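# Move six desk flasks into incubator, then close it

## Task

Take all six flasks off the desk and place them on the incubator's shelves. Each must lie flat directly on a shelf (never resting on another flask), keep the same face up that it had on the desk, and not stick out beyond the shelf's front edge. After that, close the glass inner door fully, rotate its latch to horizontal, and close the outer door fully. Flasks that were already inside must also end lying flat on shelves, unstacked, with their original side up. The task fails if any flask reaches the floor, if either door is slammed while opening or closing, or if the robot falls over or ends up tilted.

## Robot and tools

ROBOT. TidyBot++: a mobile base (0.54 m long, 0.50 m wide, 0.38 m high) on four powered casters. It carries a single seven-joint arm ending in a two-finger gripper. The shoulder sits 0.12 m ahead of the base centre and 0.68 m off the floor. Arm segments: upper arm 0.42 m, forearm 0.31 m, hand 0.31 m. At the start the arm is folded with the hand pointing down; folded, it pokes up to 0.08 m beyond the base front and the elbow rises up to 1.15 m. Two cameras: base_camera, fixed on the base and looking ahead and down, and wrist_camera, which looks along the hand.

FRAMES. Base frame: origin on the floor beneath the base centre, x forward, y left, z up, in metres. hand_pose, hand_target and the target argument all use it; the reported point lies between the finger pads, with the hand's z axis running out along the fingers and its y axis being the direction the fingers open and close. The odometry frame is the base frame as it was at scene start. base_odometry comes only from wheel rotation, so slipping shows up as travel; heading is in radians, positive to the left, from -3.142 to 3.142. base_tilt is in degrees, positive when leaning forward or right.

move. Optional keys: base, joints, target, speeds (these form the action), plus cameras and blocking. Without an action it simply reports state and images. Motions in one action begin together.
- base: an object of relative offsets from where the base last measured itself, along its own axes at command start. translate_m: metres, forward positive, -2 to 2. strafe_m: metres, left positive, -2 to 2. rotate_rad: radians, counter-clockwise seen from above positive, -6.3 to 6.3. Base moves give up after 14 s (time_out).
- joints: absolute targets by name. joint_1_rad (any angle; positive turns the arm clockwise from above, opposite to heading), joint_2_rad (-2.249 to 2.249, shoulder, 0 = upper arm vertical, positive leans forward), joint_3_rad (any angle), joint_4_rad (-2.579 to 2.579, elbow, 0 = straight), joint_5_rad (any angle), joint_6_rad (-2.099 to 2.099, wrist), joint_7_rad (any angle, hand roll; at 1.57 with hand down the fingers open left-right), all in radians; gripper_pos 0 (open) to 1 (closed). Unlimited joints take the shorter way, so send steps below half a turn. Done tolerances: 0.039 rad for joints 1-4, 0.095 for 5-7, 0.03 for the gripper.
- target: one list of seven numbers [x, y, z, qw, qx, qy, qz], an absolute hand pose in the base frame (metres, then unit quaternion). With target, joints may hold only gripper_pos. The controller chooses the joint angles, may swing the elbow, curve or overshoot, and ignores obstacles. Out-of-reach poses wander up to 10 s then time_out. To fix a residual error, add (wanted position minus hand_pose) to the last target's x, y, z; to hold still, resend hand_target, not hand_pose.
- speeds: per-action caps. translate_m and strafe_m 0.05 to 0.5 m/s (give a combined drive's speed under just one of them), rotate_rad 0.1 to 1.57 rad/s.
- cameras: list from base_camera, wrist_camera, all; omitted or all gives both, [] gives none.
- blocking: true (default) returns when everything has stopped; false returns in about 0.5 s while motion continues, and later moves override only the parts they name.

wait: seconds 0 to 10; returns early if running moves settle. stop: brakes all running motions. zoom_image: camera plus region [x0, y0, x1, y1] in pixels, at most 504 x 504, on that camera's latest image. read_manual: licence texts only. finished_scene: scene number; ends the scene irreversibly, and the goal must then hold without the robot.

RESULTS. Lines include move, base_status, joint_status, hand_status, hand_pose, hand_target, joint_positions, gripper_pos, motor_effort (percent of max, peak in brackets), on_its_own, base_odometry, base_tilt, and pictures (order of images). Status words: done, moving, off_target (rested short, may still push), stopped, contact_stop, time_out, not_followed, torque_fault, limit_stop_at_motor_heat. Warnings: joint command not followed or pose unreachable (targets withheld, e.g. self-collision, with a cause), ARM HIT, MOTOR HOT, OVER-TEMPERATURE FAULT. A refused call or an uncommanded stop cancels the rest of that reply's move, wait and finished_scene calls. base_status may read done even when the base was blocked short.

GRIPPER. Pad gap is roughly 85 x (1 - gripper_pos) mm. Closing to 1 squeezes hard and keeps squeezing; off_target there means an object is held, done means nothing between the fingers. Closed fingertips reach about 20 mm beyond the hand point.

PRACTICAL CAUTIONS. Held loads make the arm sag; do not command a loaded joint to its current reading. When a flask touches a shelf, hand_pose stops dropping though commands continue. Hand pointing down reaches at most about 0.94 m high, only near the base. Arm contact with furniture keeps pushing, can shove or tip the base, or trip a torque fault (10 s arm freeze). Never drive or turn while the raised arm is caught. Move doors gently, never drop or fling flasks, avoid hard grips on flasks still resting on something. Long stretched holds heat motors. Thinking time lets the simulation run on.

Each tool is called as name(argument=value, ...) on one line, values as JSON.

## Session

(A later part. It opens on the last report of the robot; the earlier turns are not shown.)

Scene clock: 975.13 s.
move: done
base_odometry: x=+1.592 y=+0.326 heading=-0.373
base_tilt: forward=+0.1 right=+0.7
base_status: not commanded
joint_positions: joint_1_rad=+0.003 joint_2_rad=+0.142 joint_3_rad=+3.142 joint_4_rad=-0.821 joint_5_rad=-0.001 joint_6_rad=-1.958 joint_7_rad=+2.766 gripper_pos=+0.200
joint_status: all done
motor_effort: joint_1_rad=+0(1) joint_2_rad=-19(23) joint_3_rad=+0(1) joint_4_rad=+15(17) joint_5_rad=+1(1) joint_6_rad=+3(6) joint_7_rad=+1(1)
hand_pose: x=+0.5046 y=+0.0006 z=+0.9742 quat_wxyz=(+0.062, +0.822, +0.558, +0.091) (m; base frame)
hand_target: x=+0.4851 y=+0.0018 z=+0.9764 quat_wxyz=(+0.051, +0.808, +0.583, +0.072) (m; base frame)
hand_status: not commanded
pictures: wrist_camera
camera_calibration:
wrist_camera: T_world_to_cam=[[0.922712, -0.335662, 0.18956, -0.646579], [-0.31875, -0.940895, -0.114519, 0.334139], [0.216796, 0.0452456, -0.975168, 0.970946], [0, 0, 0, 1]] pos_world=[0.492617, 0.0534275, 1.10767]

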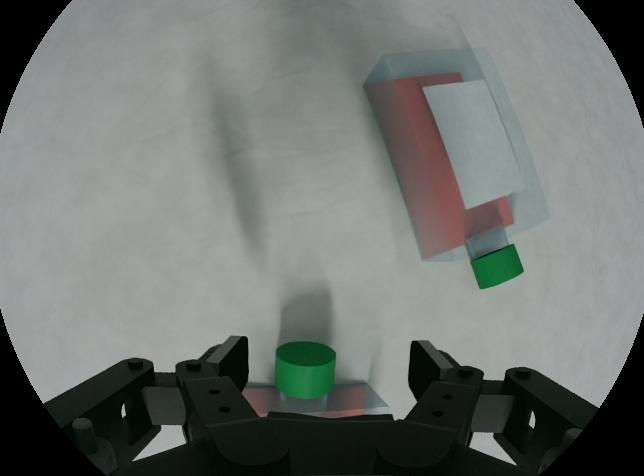

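move(joints={"gripper_pos": 0.35, "joint_2_rad": 0.2, "joint_4_rad": -0.826, "joint_6_rad": -2.05}, cameras=["wrist_camera"])

Scene clock: 988.33 s.
move: done
base_odometry: x=+1.592 y=+0.326 heading=-0.373
base_tilt: forward=+0.1 right=+0.6
base_status: not commanded
joint_positions: joint_1_rad=+0.003 joint_2_rad=+0.203 joint_3_rad=+3.142 joint_4_rad=-0.821 joint_5_rad=-0.001 joint_6_rad=-1.992 joint_7_rad=+2.766 gripper_pos=+0.350
joint_status: all done
motor_effort: joint_1_rad=-1(1) joint_2_rad=-21(24) joint_3_rad=+1(1) joint_4_rad=+15(16) joint_5_rad=+1(1) joint_6_rad=+3(4) joint_7_rad=+0(1)
hand_pose: x=+0.5114 y=+0.0006 z=+0.9485 quat_wxyz=(+0.035, +0.826, +0.561, +0.052) (m; base frame)
hand_target: x=+0.4918 y=+0.0018 z=+0.9465 quat_wxyz=(+0.019, +0.810, +0.585, +0.027) (m; base frame)
hand_status: not commanded
pictures: wrist_camera
camera_calibration:
wrist_camera: T_world_to_cam=[[0.936532, -0.33569, 0.101091, -0.571234], [-0.328185, -0.940875, -0.0839518, 0.309151], [0.123296, 0.0454468, -0.991329, 1.0075], [0, 0, 0, 1]] pos_world=[0.512218, 0.0533274, 1.08246]

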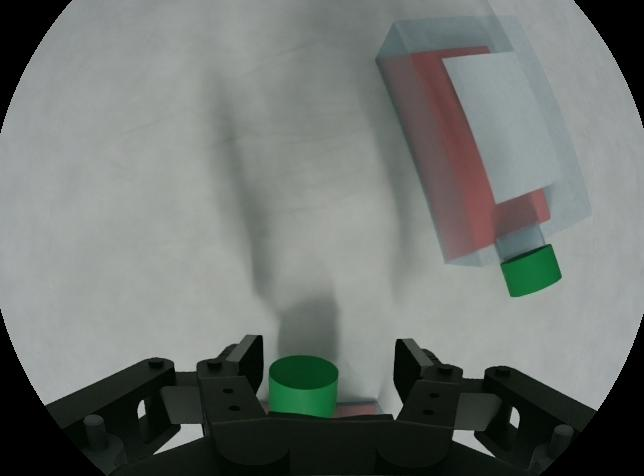

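move(base={"translate_m": -0.002, "strafe_m": -0.005}, joints={"joint_2_rad": 0.235, "joint_4_rad": -0.832, "joint_6_rad": -2.09}, cameras=["wrist_camera"])

zoom_image(camera="wrist_camera", region=[180, 280, 480, 476])

Scene clock: 991.57 s.
move: done
base_odometry: x=+1.589 y=+0.322 heading=-0.372
base_tilt: forward=+0.1 right=+0.7
base_status: done
joint_positions: joint_1_rad=+0.002 joint_2_rad=+0.233 joint_3_rad=+3.142 joint_4_rad=-0.821 joint_5_rad=-0.001 joint_6_rad=-2.035 joint_7_rad=+2.766 gripper_pos=+0.350
joint_status: all done
motor_effort: joint_1_rad=+0(4) joint_2_rad=-22(24) joint_3_rad=+1(2) joint_4_rad=+15(16) joint_5_rad=+1(2) joint_6_rad=+2(3) joint_7_rad=+1(2)
hand_pose: x=+0.5056 y=+0.0008 z=+0.9358 quat_wxyz=(+0.014, +0.827, +0.562, +0.022) (m; base frame)
hand_target: x=+0.4875 y=+0.0018 z=+0.9315 quat_wxyz=(-0.005, +0.811, +0.585, -0.006) (m; base frame)
hand_status: not commanded
pictures: wrist_camera
camera_calibration:
wrist_camera: T_world_to_cam=[[0.941598, -0.335184, 0.0323212, -0.502602], [-0.332931, -0.941046, -0.059906, 0.286265], [0.0504953, 0.0456466, -0.997681, 1.03835], [0, 0, 0, 1]] pos_world=[0.516124, 0.0535269, 1.06933]

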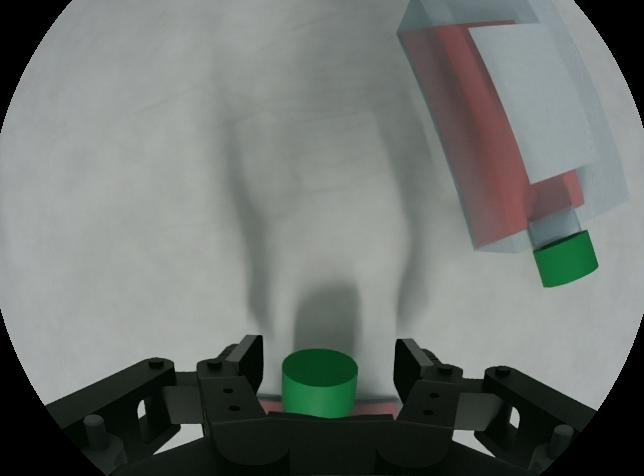

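Scaled by 1.680.

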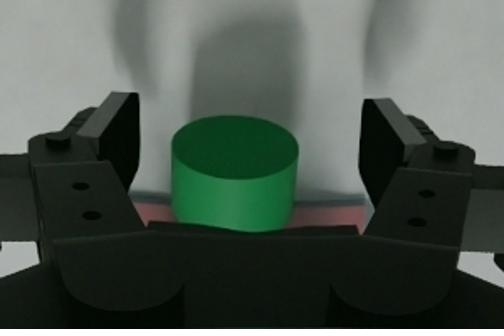

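move(joints={"joint_2_rad": 0.256, "joint_4_rad": -0.842, "joint_6_rad": -2.099}, cameras=["wrist_camera"])

zoom_image(camera="wrist_camera", region=[180, 280, 480, 476])

Scene clock: 993.07 s.
move: done
base_odometry: x=+1.589 y=+0.322 heading=-0.372
base_tilt: forward=+0.1 right=+0.7
base_status: not commanded
joint_positions: joint_1_rad=+0.002 joint_2_rad=+0.253 joint_3_rad=+3.142 joint_4_rad=-0.828 joint_5_rad=-0.001 joint_6_rad=-2.044 joint_7_rad=+2.766 gripper_pos=+0.350
joint_status: all done
motor_effort: joint_1_rad=+0(1) joint_2_rad=-23(24) joint_3_rad=+0(1) joint_4_rad=+15(16) joint_5_rad=+1(1) joint_6_rad=+2(2) joint_7_rad=+1(1)
hand_pose: x=+0.5070 y=+0.0008 z=+0.9260 quat_wxyz=(+0.004, +0.827, +0.562, +0.008) (m; base frame)
hand_target: x=+0.4882 y=+0.0018 z=+0.9212 quat_wxyz=(-0.016, +0.810, +0.585, -0.022) (m; base frame)
hand_status: not commanded
pictures: wrist_camera
camera_calibration:
wrist_camera: T_world_to_cam=[[0.942136, -0.33523, -0.000642388, -0.473293], [-0.334868, -0.941025, -0.0483268, 0.276396], [0.0155961, 0.0457456, -0.998831, 1.04724], [0, 0, 0, 1]] pos_world=[0.522129, 0.0535269, 1.05907]

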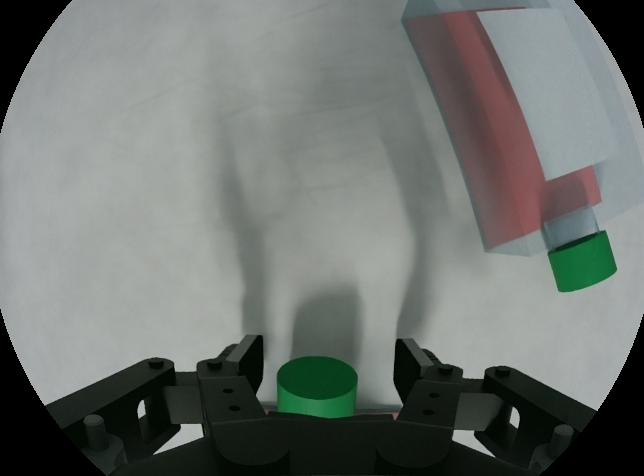

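Scaled by 1.680.

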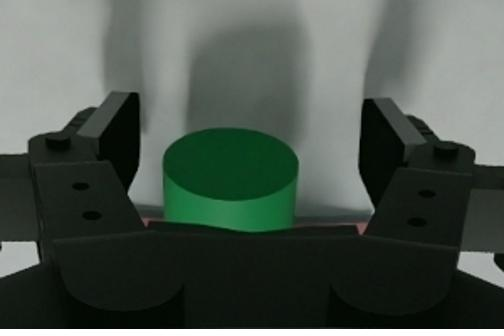

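move(base={"translate_m": -0.004, "strafe_m": 0.002}, joints={"gripper_pos": 0.6}, cameras=["wrist_camera"])

zoom_image(camera="wrist_camera", region=[180, 280, 480, 476])

Scene clock: 994.90 s.
move: done
base_odometry: x=+1.586 y=+0.325 heading=-0.372
base_tilt: forward=+0.1 right=+0.6
base_status: done
joint_positions: joint_1_rad=+0.002 joint_2_rad=+0.255 joint_3_rad=+3.142 joint_4_rad=-0.828 joint_5_rad=-0.001 joint_6_rad=-2.045 joint_7_rad=+2.766 gripper_pos=+0.600
joint_status: all done
motor_effort: joint_1_rad=-1(2) joint_2_rad=-22(26) joint_3_rad=+1(2) joint_4_rad=+15(16) joint_5_rad=+1(1) joint_6_rad=+2(2) joint_7_rad=+0(1)
hand_pose: x=+0.5073 y=+0.0009 z=+0.9248 quat_wxyz=(+0.003, +0.827, +0.562, +0.006) (m; base frame)
hand_target: x=+0.4882 y=+0.0018 z=+0.9212 quat_wxyz=(-0.016, +0.810, +0.585, -0.022) (m; base frame)
hand_status: not commanded
pictures: wrist_camera
camera_calibration:
wrist_camera: T_world_to_cam=[[0.942228, -0.334942, -0.00449518, -0.470096], [-0.334775, -0.941128, -0.0469511, 0.275235], [0.0114954, 0.0457435, -0.998887, 1.04823], [0, 0, 0, 1]] pos_world=[0.52303, 0.0536266, 1.05787]

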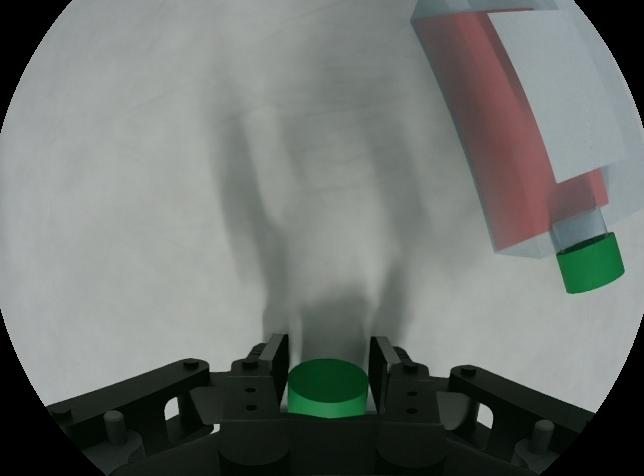

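Scaled by 1.680.

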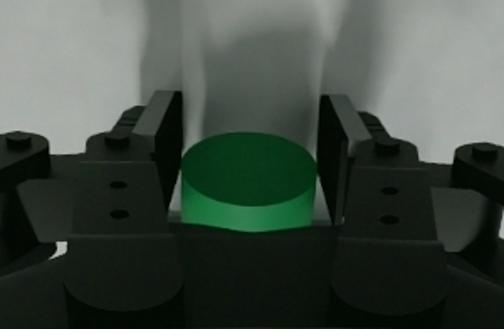

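move(joints={"gripper_pos": 0.78}, cameras=[])

move(joints={"joint_4_rad": -0.785}, cameras=["wrist_camera"])

Scene clock: 996.27 s.
move: off_target
base_odometry: x=+1.586 y=+0.325 heading=-0.372
base_tilt: forward=+0.1 right=+0.7
base_status: not commanded
joint_positions: joint_1_rad=+0.002 joint_2_rad=+0.253 joint_3_rad=+3.142 joint_4_rad=-0.828 joint_5_rad=-0.001 joint_6_rad=-2.047 joint_7_rad=+2.766 gripper_pos=+0.686
joint_status: gripper_pos off_target (ended at +0.686, target +0.780)
motor_effort: joint_1_rad=+0(1) joint_2_rad=-20(23) joint_3_rad=+0(1) joint_4_rad=+13(14) joint_5_rad=+1(2) joint_6_rad=+1(3) joint_7_rad=+1(1)
hand_pose: x=+0.5061 y=+0.0009 z=+0.9257 quat_wxyz=(+0.003, +0.827, +0.562, +0.006) (m; base frame)
hand_target: x=+0.4882 y=+0.0018 z=+0.9212 quat_wxyz=(-0.016, +0.810, +0.585, -0.022) (m; base frame)
hand_status: not commanded
pictures: none
No camera images: "cameras" was empty.

Scene clock: 997.03 s.
move: done
base_odometry: x=+1.586 y=+0.325 heading=-0.372
base_tilt: forward=+0.1 right=+0.7
base_status: not commanded
joint_positions: joint_1_rad=+0.002 joint_2_rad=+0.259 joint_3_rad=+3.142 joint_4_rad=-0.794 joint_5_rad=-0.001 joint_6_rad=-2.047 joint_7_rad=+2.766 gripper_pos=+0.686
joint_status: all done
motor_effort: joint_1_rad=+0(1) joint_2_rad=-24(24) joint_3_rad=+1(1) joint_4_rad=+15(16) joint_5_rad=+1(1) joint_6_rad=+2(2) joint_7_rad=+0(1)
hand_pose: x=+0.5128 y=+0.0009 z=+0.9332 quat_wxyz=(+0.011, +0.827, +0.562, +0.018) (m; base frame)
hand_target: x=+0.4973 y=+0.0018 z=+0.9364 quat_wxyz=(+0.000, +0.811, +0.585, +0.001) (m; base frame)
hand_status: not commanded
pictures: wrist_camera
camera_calibration:
wrist_camera: T_world_to_cam=[[0.941967, -0.334967, 0.0222363, -0.500029], [-0.333337, -0.941124, -0.0563271, 0.285461], [0.0397948, 0.0456461, -0.998165, 1.04136], [0, 0, 0, 1]] pos_world=[0.524725, 0.0536267, 1.06664]

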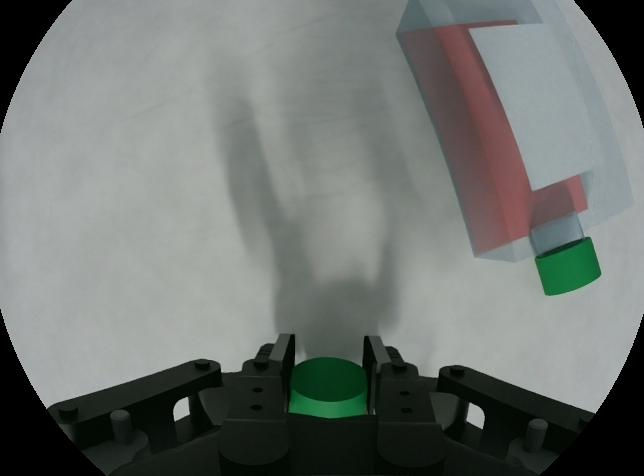

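move(joints={"joint_4_rad": -0.772}, cameras=[])

move(base={"strafe_m": -0.22}, speeds={"strafe_m": 0.12}, cameras=["wrist_camera"])

Scene clock: 999.67 s.
move: done
base_odometry: x=+1.586 y=+0.325 heading=-0.372
base_tilt: forward=+0.1 right=+0.7
base_status: not commanded
joint_positions: joint_1_rad=+0.002 joint_2_rad=+0.259 joint_3_rad=+3.142 joint_4_rad=-0.781 joint_5_rad=-0.001 joint_6_rad=-2.047 joint_7_rad=+2.766 gripper_pos=+0.686
joint_status: all done
motor_effort: joint_1_rad=+0(1) joint_2_rad=-23(24) joint_3_rad=+0(1) joint_4_rad=+15(16) joint_5_rad=+1(1) joint_6_rad=+2(2) joint_7_rad=+0(1)
hand_pose: x=+0.5148 y=+0.0009 z=+0.9370 quat_wxyz=(+0.015, +0.827, +0.562, +0.023) (m; base frame)
hand_target: x=+0.4992 y=+0.0018 z=+0.9400 quat_wxyz=(+0.004, +0.811, +0.585, +0.006) (m; base frame)
hand_status: not commanded
pictures: none
No camera images: "cameras" was empty.

Scene clock: 1002.10 s.
move: done
base_odometry: x=+1.506 y=+0.120 heading=-0.372
base_tilt: forward=+0.1 right=+0.7
base_status: done
joint_positions: joint_1_rad=+0.002 joint_2_rad=+0.259 joint_3_rad=+3.142 joint_4_rad=-0.781 joint_5_rad=-0.001 joint_6_rad=-2.047 joint_7_rad=+2.766 gripper_pos=+0.686
joint_status: not commanded
motor_effort: joint_1_rad=+0(2) joint_2_rad=-24(25) joint_3_rad=+0(2) joint_4_rad=+15(16) joint_5_rad=+1(2) joint_6_rad=+2(2) joint_7_rad=+0(2)
hand_pose: x=+0.5149 y=+0.0011 z=+0.9368 quat_wxyz=(+0.015, +0.827, +0.562, +0.023) (m; base frame)
hand_target: x=+0.4992 y=+0.0018 z=+0.9400 quat_wxyz=(+0.004, +0.811, +0.585, +0.006) (m; base frame)
hand_status: not commanded
pictures: wrist_camera
camera_calibration:
wrist_camera: T_world_to_cam=[[0.941805, -0.334403, 0.0343185, -0.513299], [-0.33202, -0.941319, -0.0606705, 0.289962], [0.0525931, 0.0457454, -0.997568, 1.03775], [0, 0, 0, 1]] pos_world=[0.525123, 0.0538261, 1.07043]

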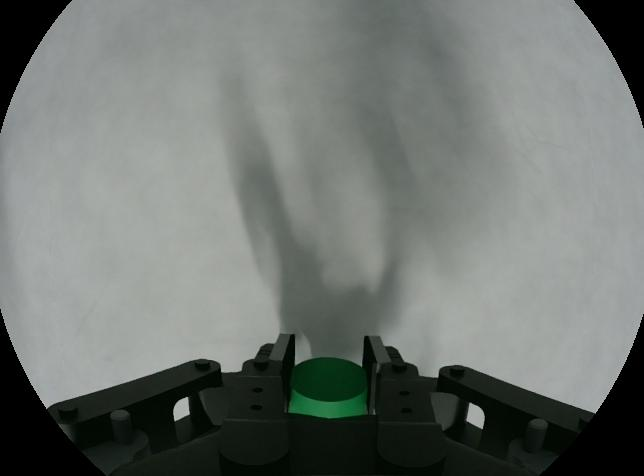

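Clear of F1. Rotating F2 so its cap faces the robot.

move(joints={"joint_7_rad": 4.765}, cameras=["wrist_camera"])

Scene clock: 1005.60 s.
move: done
base_odometry: x=+1.506 y=+0.120 heading=-0.372
base_tilt: forward=+0.1 right=+0.7
base_status: not commanded
joint_positions: joint_1_rad=+0.002 joint_2_rad=+0.259 joint_3_rad=+3.142 joint_4_rad=-0.781 joint_5_rad=-0.001 joint_6_rad=-2.047 joint_7_rad=+4.710 gripper_pos=+0.686
joint_status: all done
motor_effort: joint_1_rad=+0(2) joint_2_rad=-23(24) joint_3_rad=+1(1) joint_4_rad=+15(16) joint_5_rad=+1(1) joint_6_rad=+2(2) joint_7_rad=+1(2)
hand_pose: x=+0.5149 y=+0.0011 z=+0.9368 quat_wxyz=(+0.027, +0.001, +1.000, +0.001) (m; base frame)
hand_target: x=+0.4992 y=+0.0018 z=+0.9400 quat_wxyz=(+0.007, -0.027, +1.000, +0.000) (m; base frame)
hand_status: not commanded
pictures: wrist_camera
camera_calibration:
wrist_camera: T_world_to_cam=[[-0.0319073, 0.999339, -0.0174297, 0.0351229], [0.999394, 0.0321424, 0.0133785, -0.46602], [0.0139299, -0.0169923, -0.999759, 1.05975], [0, 0, 0, 1]] pos_world=[0.452096, -0.00211311, 1.06634]

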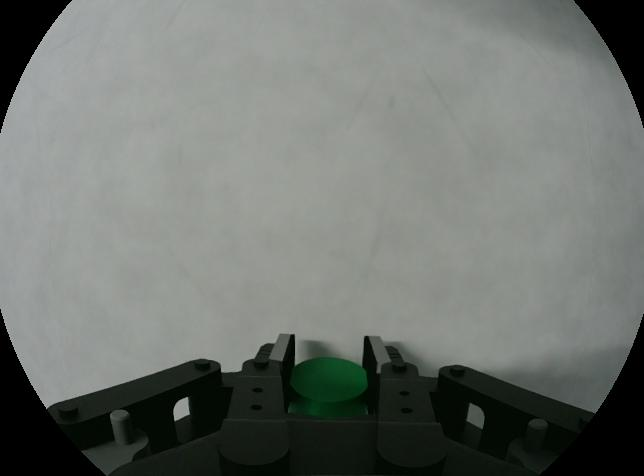

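move(joints={"joint_4_rad": -0.82}, cameras=[])

move(joints={"joint_4_rad": -0.85}, cameras=["wrist_camera"])

Scene clock: 1007.10 s.
move: done
base_odometry: x=+1.506 y=+0.120 heading=-0.372
base_tilt: forward=+0.1 right=+0.7
base_status: not commanded
joint_positions: joint_1_rad=+0.002 joint_2_rad=+0.261 joint_3_rad=+3.142 joint_4_rad=-0.814 joint_5_rad=-0.001 joint_6_rad=-2.047 joint_7_rad=+4.711 gripper_pos=+0.686
joint_status: all done
motor_effort: joint_1_rad=-1(1) joint_2_rad=-24(24) joint_3_rad=+0(1) joint_4_rad=+16(16) joint_5_rad=+1(1) joint_6_rad=+2(2) joint_7_rad=+1(1)
hand_pose: x=+0.5101 y=+0.0011 z=+0.9268 quat_wxyz=(+0.010, +0.001, +1.000, +0.001) (m; base frame)
hand_target: x=+0.4918 y=+0.0018 z=+0.9270 quat_wxyz=(-0.017, -0.027, +0.999, +0.001) (m; base frame)
hand_status: not commanded
pictures: none
No camera images: "cameras" was empty.

Scene clock: 1007.73 s.
move: done
base_odometry: x=+1.506 y=+0.120 heading=-0.372
base_tilt: forward=+0.1 right=+0.7
base_status: not commanded
joint_positions: joint_1_rad=+0.002 joint_2_rad=+0.256 joint_3_rad=+3.142 joint_4_rad=-0.824 joint_5_rad=-0.001 joint_6_rad=-2.047 joint_7_rad=+4.711 gripper_pos=+0.686
joint_status: all done
motor_effort: joint_1_rad=+0(1) joint_2_rad=-21(24) joint_3_rad=+1(1) joint_4_rad=+13(16) joint_5_rad=+1(1) joint_6_rad=+1(2) joint_7_rad=+0(1)
hand_pose: x=+0.5072 y=+0.0011 z=+0.9258 quat_wxyz=(+0.007, +0.001, +1.000, +0.001) (m; base frame)
hand_target: x=+0.4868 y=+0.0018 z=+0.9191 quat_wxyz=(-0.032, -0.027, +0.999, +0.001) (m; base frame)
hand_status: not commanded
pictures: wrist_camera
camera_calibration:
wrist_camera: T_world_to_cam=[[-0.0328793, 0.999331, -0.0160224, 0.0338458], [0.999111, 0.0324407, -0.0269049, -0.420776], [-0.0263671, -0.0168928, -0.99951, 1.06907], [0, 0, 0, 1]] pos_world=[0.449703, -0.00211334, 1.05777]

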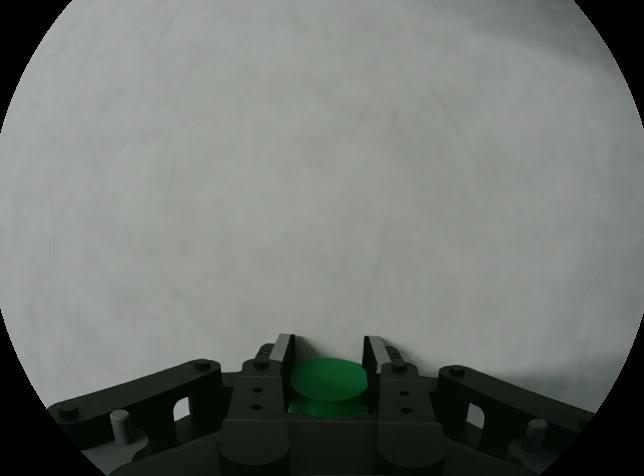

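move(joints={"gripper_pos": 0.4}, cameras=[])

move(joints={"joint_2_rad": 0.16, "joint_4_rad": -0.78, "joint_6_rad": -2.06}, cameras=["wrist_camera"])

Scene clock: 1010.40 s.
move: done
base_odometry: x=+1.506 y=+0.120 heading=-0.372
base_tilt: forward=+0.1 right=+0.7
base_status: not commanded
joint_positions: joint_1_rad=+0.002 joint_2_rad=+0.256 joint_3_rad=+3.142 joint_4_rad=-0.836 joint_5_rad=-0.001 joint_6_rad=-2.048 joint_7_rad=+4.711 gripper_pos=+0.400
joint_status: all done
motor_effort: joint_1_rad=+0(1) joint_2_rad=-23(23) joint_3_rad=+1(1) joint_4_rad=+15(15) joint_5_rad=+1(1) joint_6_rad=+1(2) joint_7_rad=+1(2)
hand_pose: x=+0.5053 y=+0.0011 z=+0.9223 quat_wxyz=(+0.001, +0.001, +1.000, +0.001) (m; base frame)
hand_target: x=+0.4868 y=+0.0018 z=+0.9191 quat_wxyz=(-0.032, -0.027, +0.999, +0.001) (m; base frame)
hand_status: not commanded
pictures: none
No camera images: "cameras" was empty.

Scene clock: 1011.43 s.
move: done
base_odometry: x=+1.506 y=+0.120 heading=-0.372
base_tilt: forward=+0.1 right=+0.7
base_status: not commanded
joint_positions: joint_1_rad=+0.002 joint_2_rad=+0.165 joint_3_rad=+3.142 joint_4_rad=-0.785 joint_5_rad=-0.001 joint_6_rad=-2.048 joint_7_rad=+4.711 gripper_pos=+0.400
joint_status: all done
motor_effort: joint_1_rad=+0(1) joint_2_rad=-20(26) joint_3_rad=+1(1) joint_4_rad=+15(17) joint_5_rad=+1(1) joint_6_rad=+2(3) joint_7_rad=+0(1)
hand_pose: x=+0.4886 y=+0.0011 z=+0.9716 quat_wxyz=(+0.072, +0.001, +0.997, +0.001) (m; base frame)
hand_target: x=+0.4838 y=+0.0018 z=+0.9744 quat_wxyz=(+0.071, -0.027, +0.997, -0.002) (m; base frame)
hand_status: not commanded
pictures: wrist_camera
camera_calibration:
wrist_camera: T_world_to_cam=[[-0.0305129, 0.999327, -0.0203372, 0.036933], [0.994209, 0.0324415, 0.102446, -0.524308], [0.103037, -0.0170935, -0.994531, 1.04634], [0, 0, 0, 1]] pos_world=[0.414587, -0.00201331, 1.09508]

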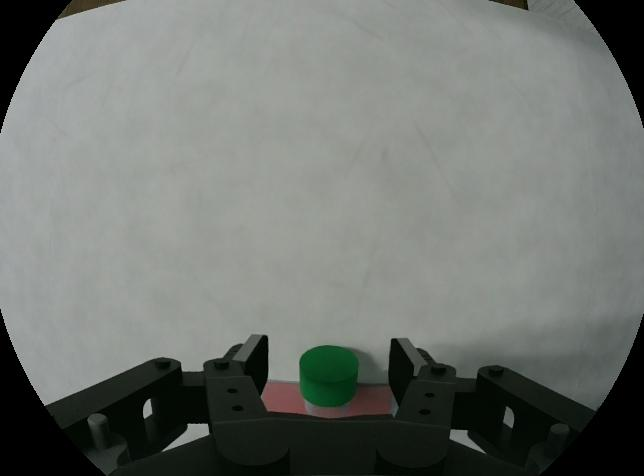

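move(joints={"joint_2_rad": -0.1, "joint_4_rad": -1.0, "joint_6_rad": -1.8, "gripper_pos": 0.25}, cameras=[])

move(base={"translate_m": -0.224}, joints={"joint_7_rad": 3.1}, cameras=[])

move(joints={"joint_2_rad": -0.12, "joint_4_rad": -1.32, "joint_6_rad": -0.88, "joint_7_rad": 1.55, "gripper_pos": 0.2}, cameras=["wrist_camera"])

Scene clock: 1014.57 s.
move: done
base_odometry: x=+1.506 y=+0.120 heading=-0.372
base_tilt: forward=+0.0 right=+0.7
base_status: not commanded
joint_positions: joint_1_rad=+0.002 joint_2_rad=-0.097 joint_3_rad=+3.142 joint_4_rad=-0.983 joint_5_rad=-0.001 joint_6_rad=-1.857 joint_7_rad=+4.711 gripper_pos=+0.250
joint_status: all done
motor_effort: joint_1_rad=-1(1) joint_2_rad=-10(23) joint_3_rad=+1(1) joint_4_rad=+15(16) joint_5_rad=+1(1) joint_6_rad=+5(5) joint_7_rad=+1(1)
hand_pose: x=+0.4425 y=+0.0012 z=+1.0123 quat_wxyz=(+0.198, +0.001, +0.980, +0.001) (m; base frame)
hand_target: x=+0.4563 y=+0.0019 z=+1.0144 quat_wxyz=(+0.219, -0.026, +0.975, -0.006) (m; base frame)
hand_status: not commanded
pictures: none
No camera images: "cameras" was empty.

Scene clock: 1016.77 s.
move: done
base_odometry: x=+1.297 y=+0.201 heading=-0.372
base_tilt: forward=+0.0 right=+0.7
base_status: done
joint_positions: joint_1_rad=+0.002 joint_2_rad=-0.104 joint_3_rad=+3.142 joint_4_rad=-0.986 joint_5_rad=-0.001 joint_6_rad=-1.852 joint_7_rad=+3.154 gripper_pos=+0.250
joint_status: all done
motor_effort: joint_1_rad=+0(1) joint_2_rad=-10(14) joint_3_rad=+1(1) joint_4_rad=+15(16) joint_5_rad=+1(1) joint_6_rad=+5(6) joint_7_rad=+0(2)
hand_pose: x=+0.4416 y=+0.0012 z=+1.0141 quat_wxyz=(+0.143, +0.689, +0.696, +0.142) (m; base frame)
hand_target: x=+0.4563 y=+0.0019 z=+1.0144 quat_wxyz=(+0.152, +0.704, +0.676, +0.158) (m; base frame)
hand_status: not commanded
pictures: none
No camera images: "cameras" was empty.

Scene clock: 1018.97 s.
move: done
base_odometry: x=+1.297 y=+0.201 heading=-0.372
base_tilt: forward=+0.1 right=+0.7
base_status: not commanded
joint_positions: joint_1_rad=+0.002 joint_2_rad=-0.104 joint_3_rad=+3.142 joint_4_rad=-1.305 joint_5_rad=-0.001 joint_6_rad=-0.934 joint_7_rad=+1.608 gripper_pos=+0.200
joint_status: all done
motor_effort: joint_1_rad=+0(1) joint_2_rad=-15(17) joint_3_rad=+1(1) joint_4_rad=+21(21) joint_5_rad=+1(1) joint_6_rad=+9(9) joint_7_rad=+1(2)
hand_pose: x=+0.6314 y=+0.0009 z=+1.0474 quat_wxyz=(+0.009, +0.876, +0.015, +0.482) (m; base frame)
hand_target: x=+0.6334 y=+0.0022 z=+1.0617 quat_wxyz=(-0.006, +0.862, -0.008, +0.506) (m; base frame)
hand_status: not commanded
pictures: wrist_camera
camera_calibration:
wrist_camera: T_world_to_cam=[[0.0520053, -0.997335, 0.0511742, -0.082153], [-0.49824, -0.0703224, -0.864183, 1.28089], [0.865478, 0.0194451, -0.500569, 0.108112], [0, 0, 0, 1]] pos_world=[0.548891, 0.00603859, 1.16524]

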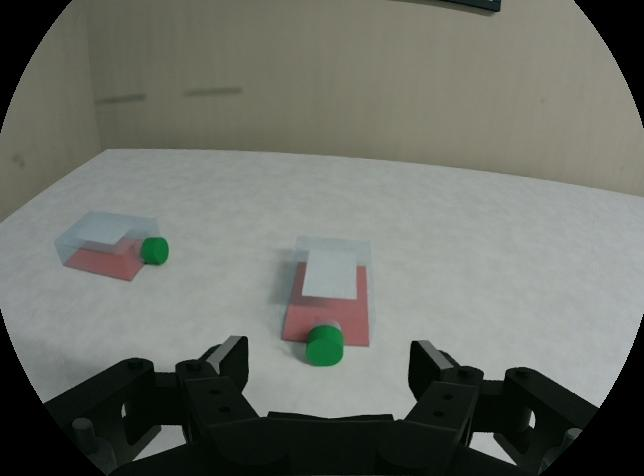

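move(base={"translate_m": 0.014}, joints={"joint_2_rad": 0.0, "joint_4_rad": -1.56, "joint_6_rad": -0.46, "joint_7_rad": 1.55}, cameras=["wrist_camera"])

Scene clock: 1022.90 s.
move: done
base_odometry: x=+1.310 y=+0.196 heading=-0.372
base_tilt: forward=+0.1 right=+0.7
base_status: done
joint_positions: joint_1_rad=+0.002 joint_2_rad=+0.007 joint_3_rad=+3.142 joint_4_rad=-1.550 joint_5_rad=-0.001 joint_6_rad=-0.514 joint_7_rad=+1.605 gripper_pos=+0.200
joint_status: all done
motor_effort: joint_1_rad=+0(1) joint_2_rad=-20(24) joint_3_rad=+1(2) joint_4_rad=+22(23) joint_5_rad=+1(1) joint_6_rad=+9(10) joint_7_rad=+1(2)
hand_pose: x=+0.7096 y=+0.0006 z=+0.9575 quat_wxyz=(+0.009, +0.860, +0.014, +0.510) (m; base frame)
hand_target: x=+0.7137 y=+0.0023 z=+0.9708 quat_wxyz=(-0.006, +0.847, -0.008, +0.532) (m; base frame)
hand_status: not commanded
pictures: wrist_camera
camera_calibration:
wrist_camera: T_world_to_cam=[[0.0467442, -0.997553, 0.0519867, -0.0788555], [-0.441923, -0.0673253, -0.894523, 1.23115], [0.895834, 0.0188397, -0.443988, -0.0802553], [0, 0, 0, 1]] pos_world=[0.619652, 0.00573673, 1.06976]

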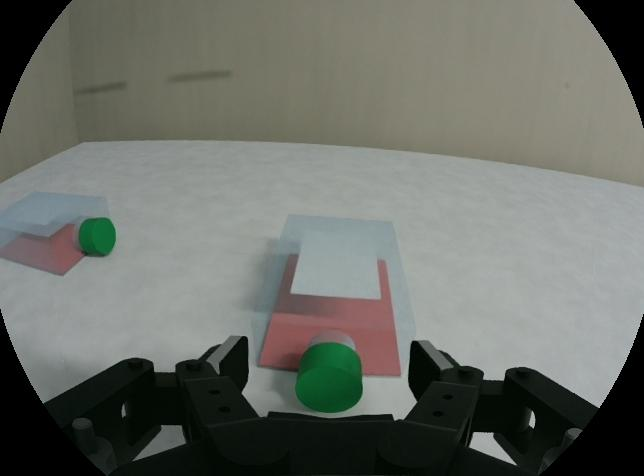

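move(joints={"joint_2_rad": 0.046, "joint_4_rad": -1.59, "joint_6_rad": -0.40}, cameras=["wrist_camera"])

zoom_image(camera="wrist_camera", region=[180, 230, 480, 476])

Scene clock: 1025.07 s.
move: done
base_odometry: x=+1.310 y=+0.196 heading=-0.372
base_tilt: forward=+0.1 right=+0.7
base_status: not commanded
joint_positions: joint_1_rad=+0.002 joint_2_rad=+0.047 joint_3_rad=+3.142 joint_4_rad=-1.576 joint_5_rad=-0.001 joint_6_rad=-0.447 joint_7_rad=+1.605 gripper_pos=+0.200
joint_status: all done
motor_effort: joint_1_rad=+0(1) joint_2_rad=-22(24) joint_3_rad=+1(1) joint_4_rad=+22(23) joint_5_rad=+1(1) joint_6_rad=+9(10) joint_7_rad=+1(1)
hand_pose: x=+0.7260 y=+0.0005 z=+0.9367 quat_wxyz=(+0.009, +0.860, +0.014, +0.510) (m; base frame)
hand_target: x=+0.7302 y=+0.0023 z=+0.9420 quat_wxyz=(-0.006, +0.851, -0.008, +0.525) (m; base frame)
hand_status: not commanded
pictures: wrist_camera
camera_calibration:
wrist_camera: T_world_to_cam=[[0.0465593, -0.997562, 0.0519856, -0.0785171], [-0.441053, -0.067224, -0.89496, 1.21964], [0.896273, 0.0187403, -0.443107, -0.105292], [0, 0, 0, 1]] pos_world=[0.635952, 0.00563667, 1.04896]

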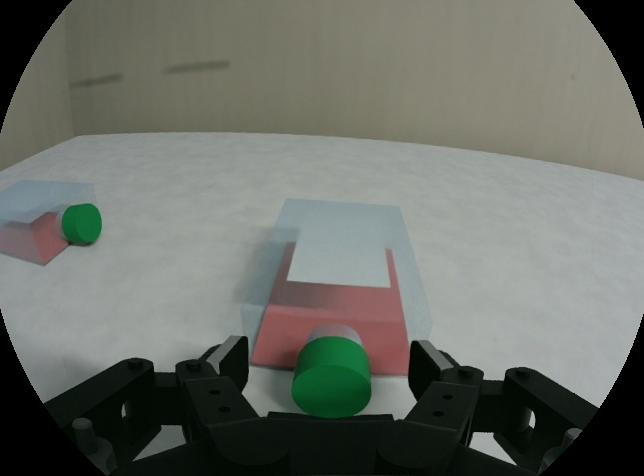

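Scaled by 1.680.

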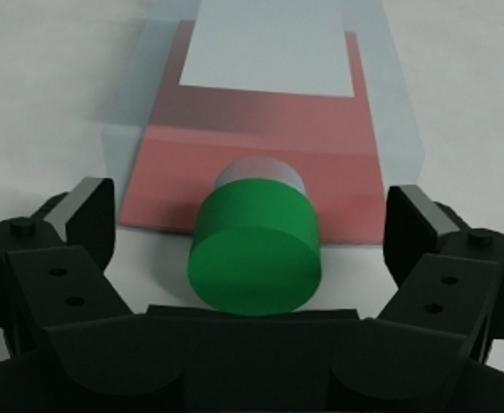

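move(base={"translate_m": 0.003}, joints={"joint_2_rad": 0.056, "gripper_pos": 0.5}, cameras=["wrist_camera"])

zoom_image(camera="wrist_camera", region=[180, 230, 480, 476])

Scene clock: 1027.63 s.
move: done
base_odometry: x=+1.313 y=+0.195 heading=-0.372
base_tilt: forward=+0.1 right=+0.7
base_status: done
joint_positions: joint_1_rad=+0.002 joint_2_rad=+0.055 joint_3_rad=+3.142 joint_4_rad=-1.577 joint_5_rad=-0.001 joint_6_rad=-0.447 joint_7_rad=+1.605 gripper_pos=+0.500
joint_status: all done
motor_effort: joint_1_rad=+0(1) joint_2_rad=-22(24) joint_3_rad=+1(1) joint_4_rad=+22(22) joint_5_rad=+1(1) joint_6_rad=+9(9) joint_7_rad=+1(1)
hand_pose: x=+0.7279 y=+0.0005 z=+0.9315 quat_wxyz=(+0.009, +0.862, +0.014, +0.507) (m; base frame)
hand_target: x=+0.7328 y=+0.0023 z=+0.9359 quat_wxyz=(-0.006, +0.854, -0.008, +0.521) (m; base frame)
hand_status: not commanded
pictures: wrist_camera
camera_calibration:
wrist_camera: T_world_to_cam=[[0.0469569, -0.997569, 0.0514928, -0.0781578], [-0.448727, -0.0671216, -0.891145, 1.21781], [0.892435, 0.0187392, -0.450788, -0.0994174], [0, 0, 0, 1]] pos_world=[0.638858, 0.00563661, 1.04445]

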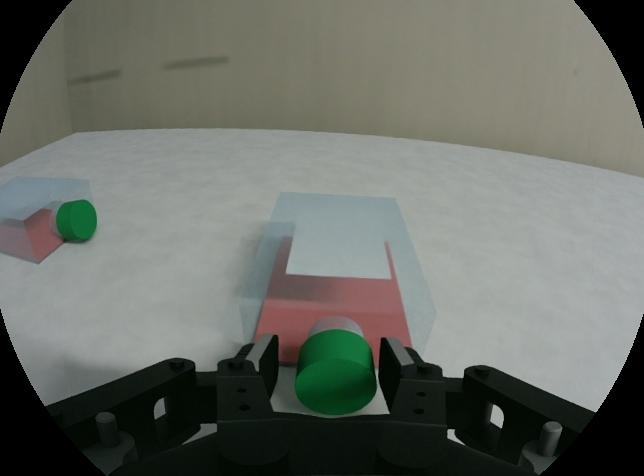

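Scaled by 1.680.

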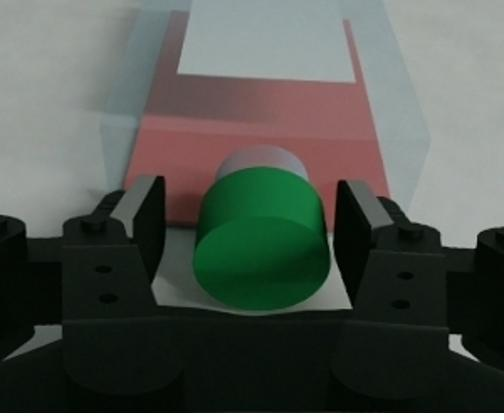

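move(joints={"gripper_pos": 0.64}, cameras=[])

move(joints={"gripper_pos": 0.88}, cameras=[])

move(joints={"joint_2_rad": 0.02, "joint_4_rad": -1.373, "joint_6_rad": -0.70}, cameras=["wrist_camera"])

Scene clock: 1029.57 s.
move: done
base_odometry: x=+1.313 y=+0.195 heading=-0.372
base_tilt: forward=+0.1 right=+0.6
base_status: not commanded
joint_positions: joint_1_rad=+0.002 joint_2_rad=+0.055 joint_3_rad=+3.142 joint_4_rad=-1.577 joint_5_rad=-0.001 joint_6_rad=-0.447 joint_7_rad=+1.605 gripper_pos=+0.640
joint_status: all done
motor_effort: joint_1_rad=+0(1) joint_2_rad=-23(23) joint_3_rad=+1(1) joint_4_rad=+22(22) joint_5_rad=+0(1) joint_6_rad=+9(9) joint_7_rad=+1(1)
hand_pose: x=+0.7279 y=+0.0005 z=+0.9315 quat_wxyz=(+0.009, +0.862, +0.014, +0.507) (m; base frame)
hand_target: x=+0.7328 y=+0.0023 z=+0.9359 quat_wxyz=(-0.006, +0.854, -0.008, +0.521) (m; base frame)
hand_status: not commanded
pictures: none
No camera images: "cameras" was empty.

Scene clock: 1030.23 s.
move: off_target
base_odometry: x=+1.313 y=+0.195 heading=-0.372
base_tilt: forward=+0.1 right=+0.7
base_status: not commanded
joint_positions: joint_1_rad=+0.002 joint_2_rad=+0.055 joint_3_rad=+3.142 joint_4_rad=-1.577 joint_5_rad=-0.001 joint_6_rad=-0.446 joint_7_rad=+1.605 gripper_pos=+0.683
joint_status: gripper_pos off_target (ended at +0.683, target +0.880)
motor_effort: joint_1_rad=+0(2) joint_2_rad=-22(23) joint_3_rad=+0(1) joint_4_rad=+21(22) joint_5_rad=+1(1) joint_6_rad=+9(9) joint_7_rad=+1(1)
hand_pose: x=+0.7281 y=+0.0005 z=+0.9317 quat_wxyz=(+0.009, +0.862, +0.014, +0.507) (m; base frame)
hand_target: x=+0.7328 y=+0.0023 z=+0.9359 quat_wxyz=(-0.006, +0.854, -0.008, +0.521) (m; base frame)
hand_status: not commanded
pictures: none
No camera images: "cameras" was empty.

Scene clock: 1031.73 s.
move: done
base_odometry: x=+1.313 y=+0.195 heading=-0.372
base_tilt: forward=+0.1 right=+0.7
base_status: not commanded
joint_positions: joint_1_rad=+0.002 joint_2_rad=+0.039 joint_3_rad=+3.142 joint_4_rad=-1.382 joint_5_rad=-0.001 joint_6_rad=-0.638 joint_7_rad=+1.605 gripper_pos=+0.683
joint_status: all done
motor_effort: joint_1_rad=+0(1) joint_2_rad=-23(25) joint_3_rad=+0(1) joint_4_rad=+22(25) joint_5_rad=+1(1) joint_6_rad=+10(11) joint_7_rad=+0(2)
hand_pose: x=+0.7213 y=+0.0006 z=+1.0033 quat_wxyz=(+0.009, +0.857, +0.014, +0.515) (m; base frame)
hand_target: x=+0.7066 y=+0.0023 z=+1.0028 quat_wxyz=(-0.006, +0.866, -0.008, +0.501) (m; base frame)
hand_status: not commanded
pictures: wrist_camera
camera_calibration:
wrist_camera: T_world_to_cam=[[0.0460585, -0.997572, 0.0522442, -0.0816154], [-0.430853, -0.0670233, -0.89993, 1.27472], [0.901246, 0.0189398, -0.432894, -0.0853995], [0, 0, 0, 1]] pos_world=[0.629944, 0.00563651, 1.11446]

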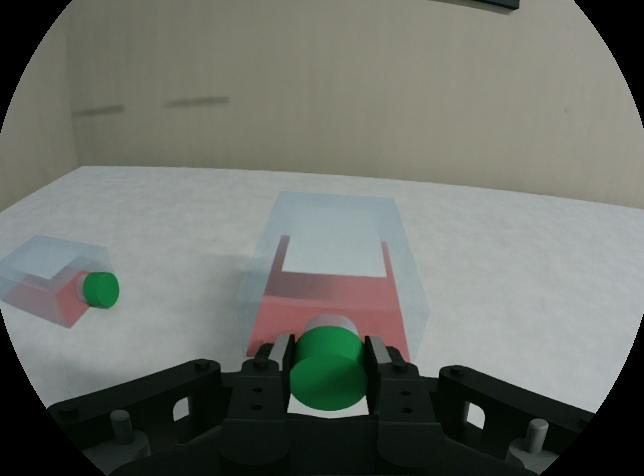

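move(base={"translate_m": -1.21, "strafe_m": -0.365}, speeds={"translate_m": 0.4}, cameras=[])

move(base={"rotate_rad": -1.605}, speeds={"rotate_rad": 0.7}, joints={"joint_2_rad": 0.15, "joint_4_rad": -1.65, "joint_6_rad": -0.3}, cameras=["wrist_camera"])

Scene clock: 1041.90 s.
move: done
base_odometry: x=+0.053 y=+0.295 heading=-0.372
base_tilt: forward=+0.1 right=+0.7
base_status: done
joint_positions: joint_1_rad=+0.002 joint_2_rad=+0.033 joint_3_rad=+3.142 joint_4_rad=-1.382 joint_5_rad=-0.001 joint_6_rad=-0.642 joint_7_rad=+1.605 gripper_pos=+0.683
joint_status: not commanded
motor_effort: joint_1_rad=+0(1) joint_2_rad=-23(27) joint_3_rad=+1(2) joint_4_rad=+23(23) joint_5_rad=+1(1) joint_6_rad=+10(10) joint_7_rad=+1(1)
hand_pose: x=+0.7189 y=+0.0006 z=+1.0056 quat_wxyz=(+0.009, +0.856, +0.014, +0.516) (m; base frame)
hand_target: x=+0.7066 y=+0.0023 z=+1.0028 quat_wxyz=(-0.006, +0.866, -0.008, +0.501) (m; base frame)
hand_status: not commanded
pictures: none
No camera images: "cameras" was empty.

Scene clock: 1045.13 s.
move: done
base_odometry: x=+0.053 y=+0.295 heading=-1.976
base_tilt: forward=+0.1 right=+0.7
base_status: done
joint_positions: joint_1_rad=+0.004 joint_2_rad=+0.170 joint_3_rad=+3.143 joint_4_rad=-1.645 joint_5_rad=-0.001 joint_6_rad=-0.355 joint_7_rad=+1.605 gripper_pos=+0.683
joint_status: all done
motor_effort: joint_1_rad=+0(3) joint_2_rad=-26(30) joint_3_rad=+0(3) joint_4_rad=+22(24) joint_5_rad=+1(2) joint_6_rad=+9(10) joint_7_rad=+0(1)
hand_pose: x=+0.7522 y=-0.0016 z=+0.8451 quat_wxyz=(+0.009, +0.884, +0.012, +0.467) (m; base frame)
hand_target: x=+0.7567 y=+0.0023 z=+0.8693 quat_wxyz=(-0.006, +0.867, -0.008, +0.498) (m; base frame)
hand_status: not commanded
pictures: wrist_camera
camera_calibration:
wrist_camera: T_world_to_cam=[[0.0477967, -0.997759, 0.0468232, -0.073698], [-0.528151, -0.0650328, -0.846656, 1.17377], [0.847804, 0.0157376, -0.530076, -0.0594127], [0, 0, 0, 1]] pos_world=[0.673821, 0.00373569, 0.965737]

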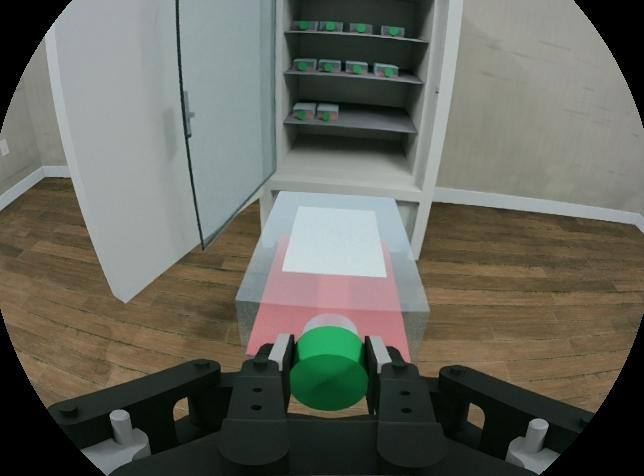

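move(base={"translate_m": 1.05, "strafe_m": -0.15}, speeds={"translate_m": 0.4}, joints={"joint_2_rad": 0.3, "joint_4_rad": -1.93, "joint_6_rad": 0.1}, cameras=[])

move(joints={"joint_2_rad": 0.455, "joint_4_rad": -2.215, "joint_6_rad": 0.54}, cameras=["wrist_camera"])

Scene clock: 1050.43 s.
move: done
base_odometry: x=-0.499 y=-0.611 heading=-1.977
base_tilt: forward=+0.1 right=+0.6
base_status: done
joint_positions: joint_1_rad=+0.003 joint_2_rad=+0.317 joint_3_rad=+3.143 joint_4_rad=-1.925 joint_5_rad=-0.001 joint_6_rad=+0.048 joint_7_rad=+1.605 gripper_pos=+0.683
joint_status: all done
motor_effort: joint_1_rad=+0(2) joint_2_rad=-29(32) joint_3_rad=+0(2) joint_4_rad=+18(23) joint_5_rad=+1(1) joint_6_rad=+9(10) joint_7_rad=+0(2)
hand_pose: x=+0.7493 y=-0.0017 z=+0.7048 quat_wxyz=(+0.009, +0.890, +0.012, +0.456) (m; base frame)
hand_target: x=+0.7557 y=+0.0023 z=+0.7261 quat_wxyz=(-0.006, +0.875, -0.009, +0.484) (m; base frame)
hand_status: not commanded
pictures: none
No camera images: "cameras" was empty.

Scene clock: 1052.13 s.
move: done
base_odometry: x=-0.499 y=-0.611 heading=-1.977
base_tilt: forward=+0.1 right=+0.7
base_status: not commanded
joint_positions: joint_1_rad=+0.003 joint_2_rad=+0.464 joint_3_rad=+3.143 joint_4_rad=-2.207 joint_5_rad=-0.001 joint_6_rad=+0.482 joint_7_rad=+1.605 gripper_pos=+0.683
joint_status: all done
motor_effort: joint_1_rad=+0(1) joint_2_rad=-28(31) joint_3_rad=+0(1) joint_4_rad=+13(19) joint_5_rad=+1(1) joint_6_rad=+9(10) joint_7_rad=+0(2)
hand_pose: x=+0.7035 y=-0.0016 z=+0.5977 quat_wxyz=(+0.009, +0.888, +0.012, +0.459) (m; base frame)
hand_target: x=+0.7106 y=+0.0022 z=+0.6146 quat_wxyz=(-0.006, +0.875, -0.009, +0.484) (m; base frame)
hand_status: not commanded
pictures: wrist_camera
camera_calibration:
wrist_camera: T_world_to_cam=[[0.0480717, -0.997737, 0.047016, -0.0600733], [-0.543969, -0.0656285, -0.836535, 0.943644], [0.837727, 0.0146384, -0.545892, -0.13278], [0, 0, 0, 1]] pos_world=[0.627434, 0.00393624, 0.719732]

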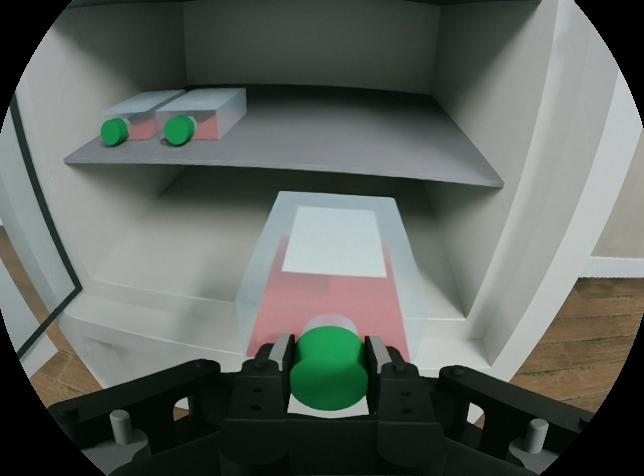

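move(joints={"joint_2_rad": 0.425, "joint_4_rad": -2.205, "joint_6_rad": 0.63}, cameras=["wrist_camera"])

Scene clock: 1055.80 s.
move: done
base_odometry: x=-0.499 y=-0.611 heading=-1.977
base_tilt: forward=+0.1 right=+0.7
base_status: not commanded
joint_positions: joint_1_rad=+0.003 joint_2_rad=+0.445 joint_3_rad=+3.143 joint_4_rad=-2.205 joint_5_rad=-0.001 joint_6_rad=+0.582 joint_7_rad=+1.605 gripper_pos=+0.683
joint_status: all done
motor_effort: joint_1_rad=+0(1) joint_2_rad=-28(30) joint_3_rad=+0(1) joint_4_rad=+13(14) joint_5_rad=+1(1) joint_6_rad=+10(11) joint_7_rad=+1(2)
hand_pose: x=+0.7221 y=-0.0018 z=+0.6357 quat_wxyz=(+0.010, +0.859, +0.012, +0.511) (m; base frame)
hand_target: x=+0.7294 y=+0.0022 z=+0.6615 quat_wxyz=(-0.006, +0.841, -0.008, +0.540) (m; base frame)
hand_status: not commanded
pictures: wrist_camera
camera_calibration:
wrist_camera: T_world_to_cam=[[0.0420631, -0.997708, 0.0530056, -0.0623895], [-0.440122, -0.066131, -0.895499, 0.948006], [0.896952, 0.0143385, -0.441895, -0.236461], [0, 0, 0, 1]] pos_world=[0.631957, 0.00383662, 0.747754]

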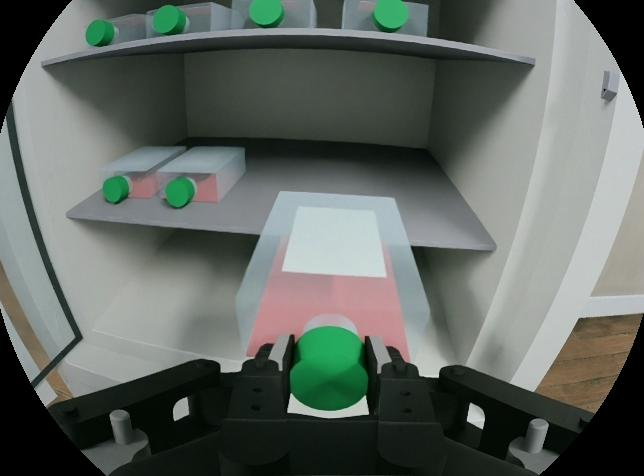

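move(base={"translate_m": 0.13, "strafe_m": -0.055}, speeds={"translate_m": 0.15}, cameras=["wrist_camera"])

Scene clock: 1066.10 s.
move: done
base_odometry: x=-0.601 y=-0.709 heading=-1.976
base_tilt: forward=+0.2 right=+0.6
base_status: done
joint_positions: joint_1_rad=+0.003 joint_2_rad=+0.444 joint_3_rad=+3.143 joint_4_rad=-2.205 joint_5_rad=-0.001 joint_6_rad=+0.582 joint_7_rad=+1.605 gripper_pos=+0.683
joint_status: not commanded
motor_effort: joint_1_rad=+0(2) joint_2_rad=-28(30) joint_3_rad=+0(1) joint_4_rad=+13(15) joint_5_rad=+1(1) joint_6_rad=+10(10) joint_7_rad=+1(2)
hand_pose: x=+0.7220 y=-0.0016 z=+0.6365 quat_wxyz=(+0.010, +0.859, +0.012, +0.512) (m; base frame)
hand_target: x=+0.7294 y=+0.0022 z=+0.6615 quat_wxyz=(-0.006, +0.841, -0.008, +0.540) (m; base frame)
hand_status: not commanded
pictures: wrist_camera
camera_calibration:
wrist_camera: T_world_to_cam=[[0.0423429, -0.997691, 0.0531099, -0.0624745], [-0.438814, -0.0663271, -0.896127, 0.948247], [0.89758, 0.0146392, -0.440609, -0.2372], [0, 0, 0, 1]] pos_world=[0.631656, 0.0040367, 0.748555]

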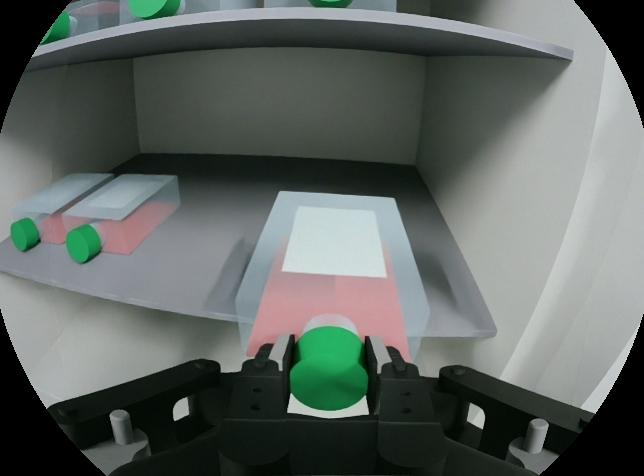

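move(base={"translate_m": 0.12}, speeds={"translate_m": 0.12}, cameras=["wrist_camera"])

Scene clock: 1068.80 s.
move: done
base_odometry: x=-0.649 y=-0.820 heading=-1.977
base_tilt: forward=+0.1 right=+0.6
base_status: done
joint_positions: joint_1_rad=+0.003 joint_2_rad=+0.443 joint_3_rad=+3.143 joint_4_rad=-2.205 joint_5_rad=-0.001 joint_6_rad=+0.582 joint_7_rad=+1.605 gripper_pos=+0.683
joint_status: not commanded
motor_effort: joint_1_rad=+0(2) joint_2_rad=-28(30) joint_3_rad=+0(2) joint_4_rad=+13(15) joint_5_rad=+1(1) joint_6_rad=+10(10) joint_7_rad=+0(1)
hand_pose: x=+0.7220 y=-0.0015 z=+0.6370 quat_wxyz=(+0.010, +0.859, +0.012, +0.512) (m; base frame)
hand_target: x=+0.7294 y=+0.0022 z=+0.6615 quat_wxyz=(-0.006, +0.841, -0.008, +0.540) (m; base frame)
hand_status: not commanded
pictures: wrist_camera
camera_calibration:
wrist_camera: T_world_to_cam=[[0.0423915, -0.997689, 0.0531051, -0.062423], [-0.438087, -0.0663322, -0.896482, 0.948419], [0.897933, 0.0147385, -0.439886, -0.23779], [0, 0, 0, 1]] pos_world=[0.631655, 0.00413669, 0.748955]

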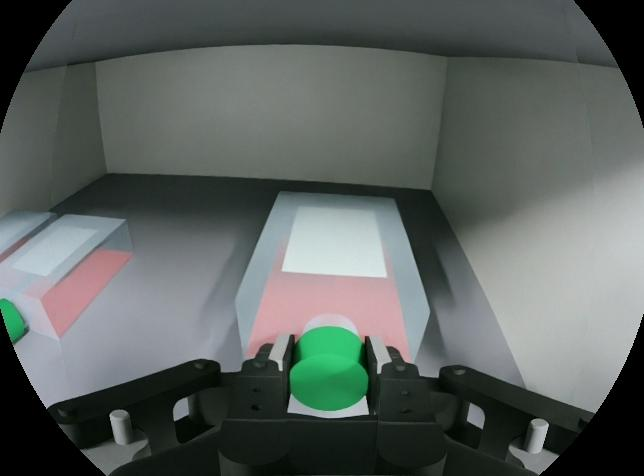

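move(joints={"joint_2_rad": 0.455, "joint_6_rad": 0.645}, cameras=[])

move(joints={"joint_2_rad": 0.47, "joint_6_rad": 0.652}, cameras=["wrist_camera"])

Scene clock: 1071.87 s.
move: done
base_odometry: x=-0.649 y=-0.820 heading=-1.977
base_tilt: forward=+0.1 right=+0.7
base_status: not commanded
joint_positions: joint_1_rad=+0.003 joint_2_rad=+0.460 joint_3_rad=+3.143 joint_4_rad=-2.205 joint_5_rad=-0.001 joint_6_rad=+0.594 joint_7_rad=+1.605 gripper_pos=+0.683
joint_status: all done
motor_effort: joint_1_rad=+0(1) joint_2_rad=-28(30) joint_3_rad=+0(0) joint_4_rad=+13(14) joint_5_rad=+1(1) joint_6_rad=+10(10) joint_7_rad=+0(1)
hand_pose: x=+0.7230 y=-0.0015 z=+0.6299 quat_wxyz=(+0.010, +0.860, +0.012, +0.510) (m; base frame)
hand_target: x=+0.7306 y=+0.0022 z=+0.6474 quat_wxyz=(-0.006, +0.845, -0.008, +0.534) (m; base frame)
hand_status: not commanded
pictures: none
No camera images: "cameras" was empty.

Scene clock: 1072.47 s.
move: done
base_odometry: x=-0.649 y=-0.820 heading=-1.977
base_tilt: forward=+0.1 right=+0.6
base_status: not commanded
joint_positions: joint_1_rad=+0.003 joint_2_rad=+0.472 joint_3_rad=+3.143 joint_4_rad=-2.205 joint_5_rad=-0.001 joint_6_rad=+0.600 joint_7_rad=+1.605 gripper_pos=+0.683
joint_status: all done
motor_effort: joint_1_rad=-1(1) joint_2_rad=-29(30) joint_3_rad=+0(1) joint_4_rad=+13(13) joint_5_rad=+1(1) joint_6_rad=+10(10) joint_7_rad=+0(1)
hand_pose: x=+0.7232 y=-0.0015 z=+0.6244 quat_wxyz=(+0.010, +0.862, +0.012, +0.507) (m; base frame)
hand_target: x=+0.7310 y=+0.0022 z=+0.6402 quat_wxyz=(-0.006, +0.848, -0.008, +0.531) (m; base frame)
hand_status: not commanded
pictures: wrist_camera
camera_calibration:
wrist_camera: T_world_to_cam=[[0.0429832, -0.997689, 0.0526286, -0.0619328], [-0.448083, -0.0663332, -0.891528, 0.941757], [0.892958, 0.0147387, -0.449898, -0.234518], [0, 0, 0, 1]] pos_world=[0.634062, 0.00413669, 0.737353]

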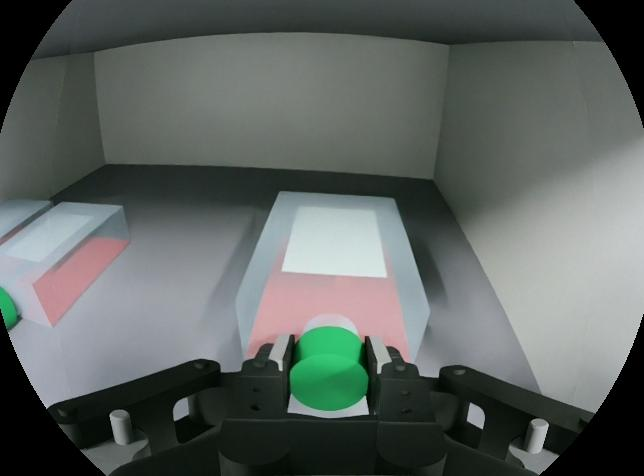

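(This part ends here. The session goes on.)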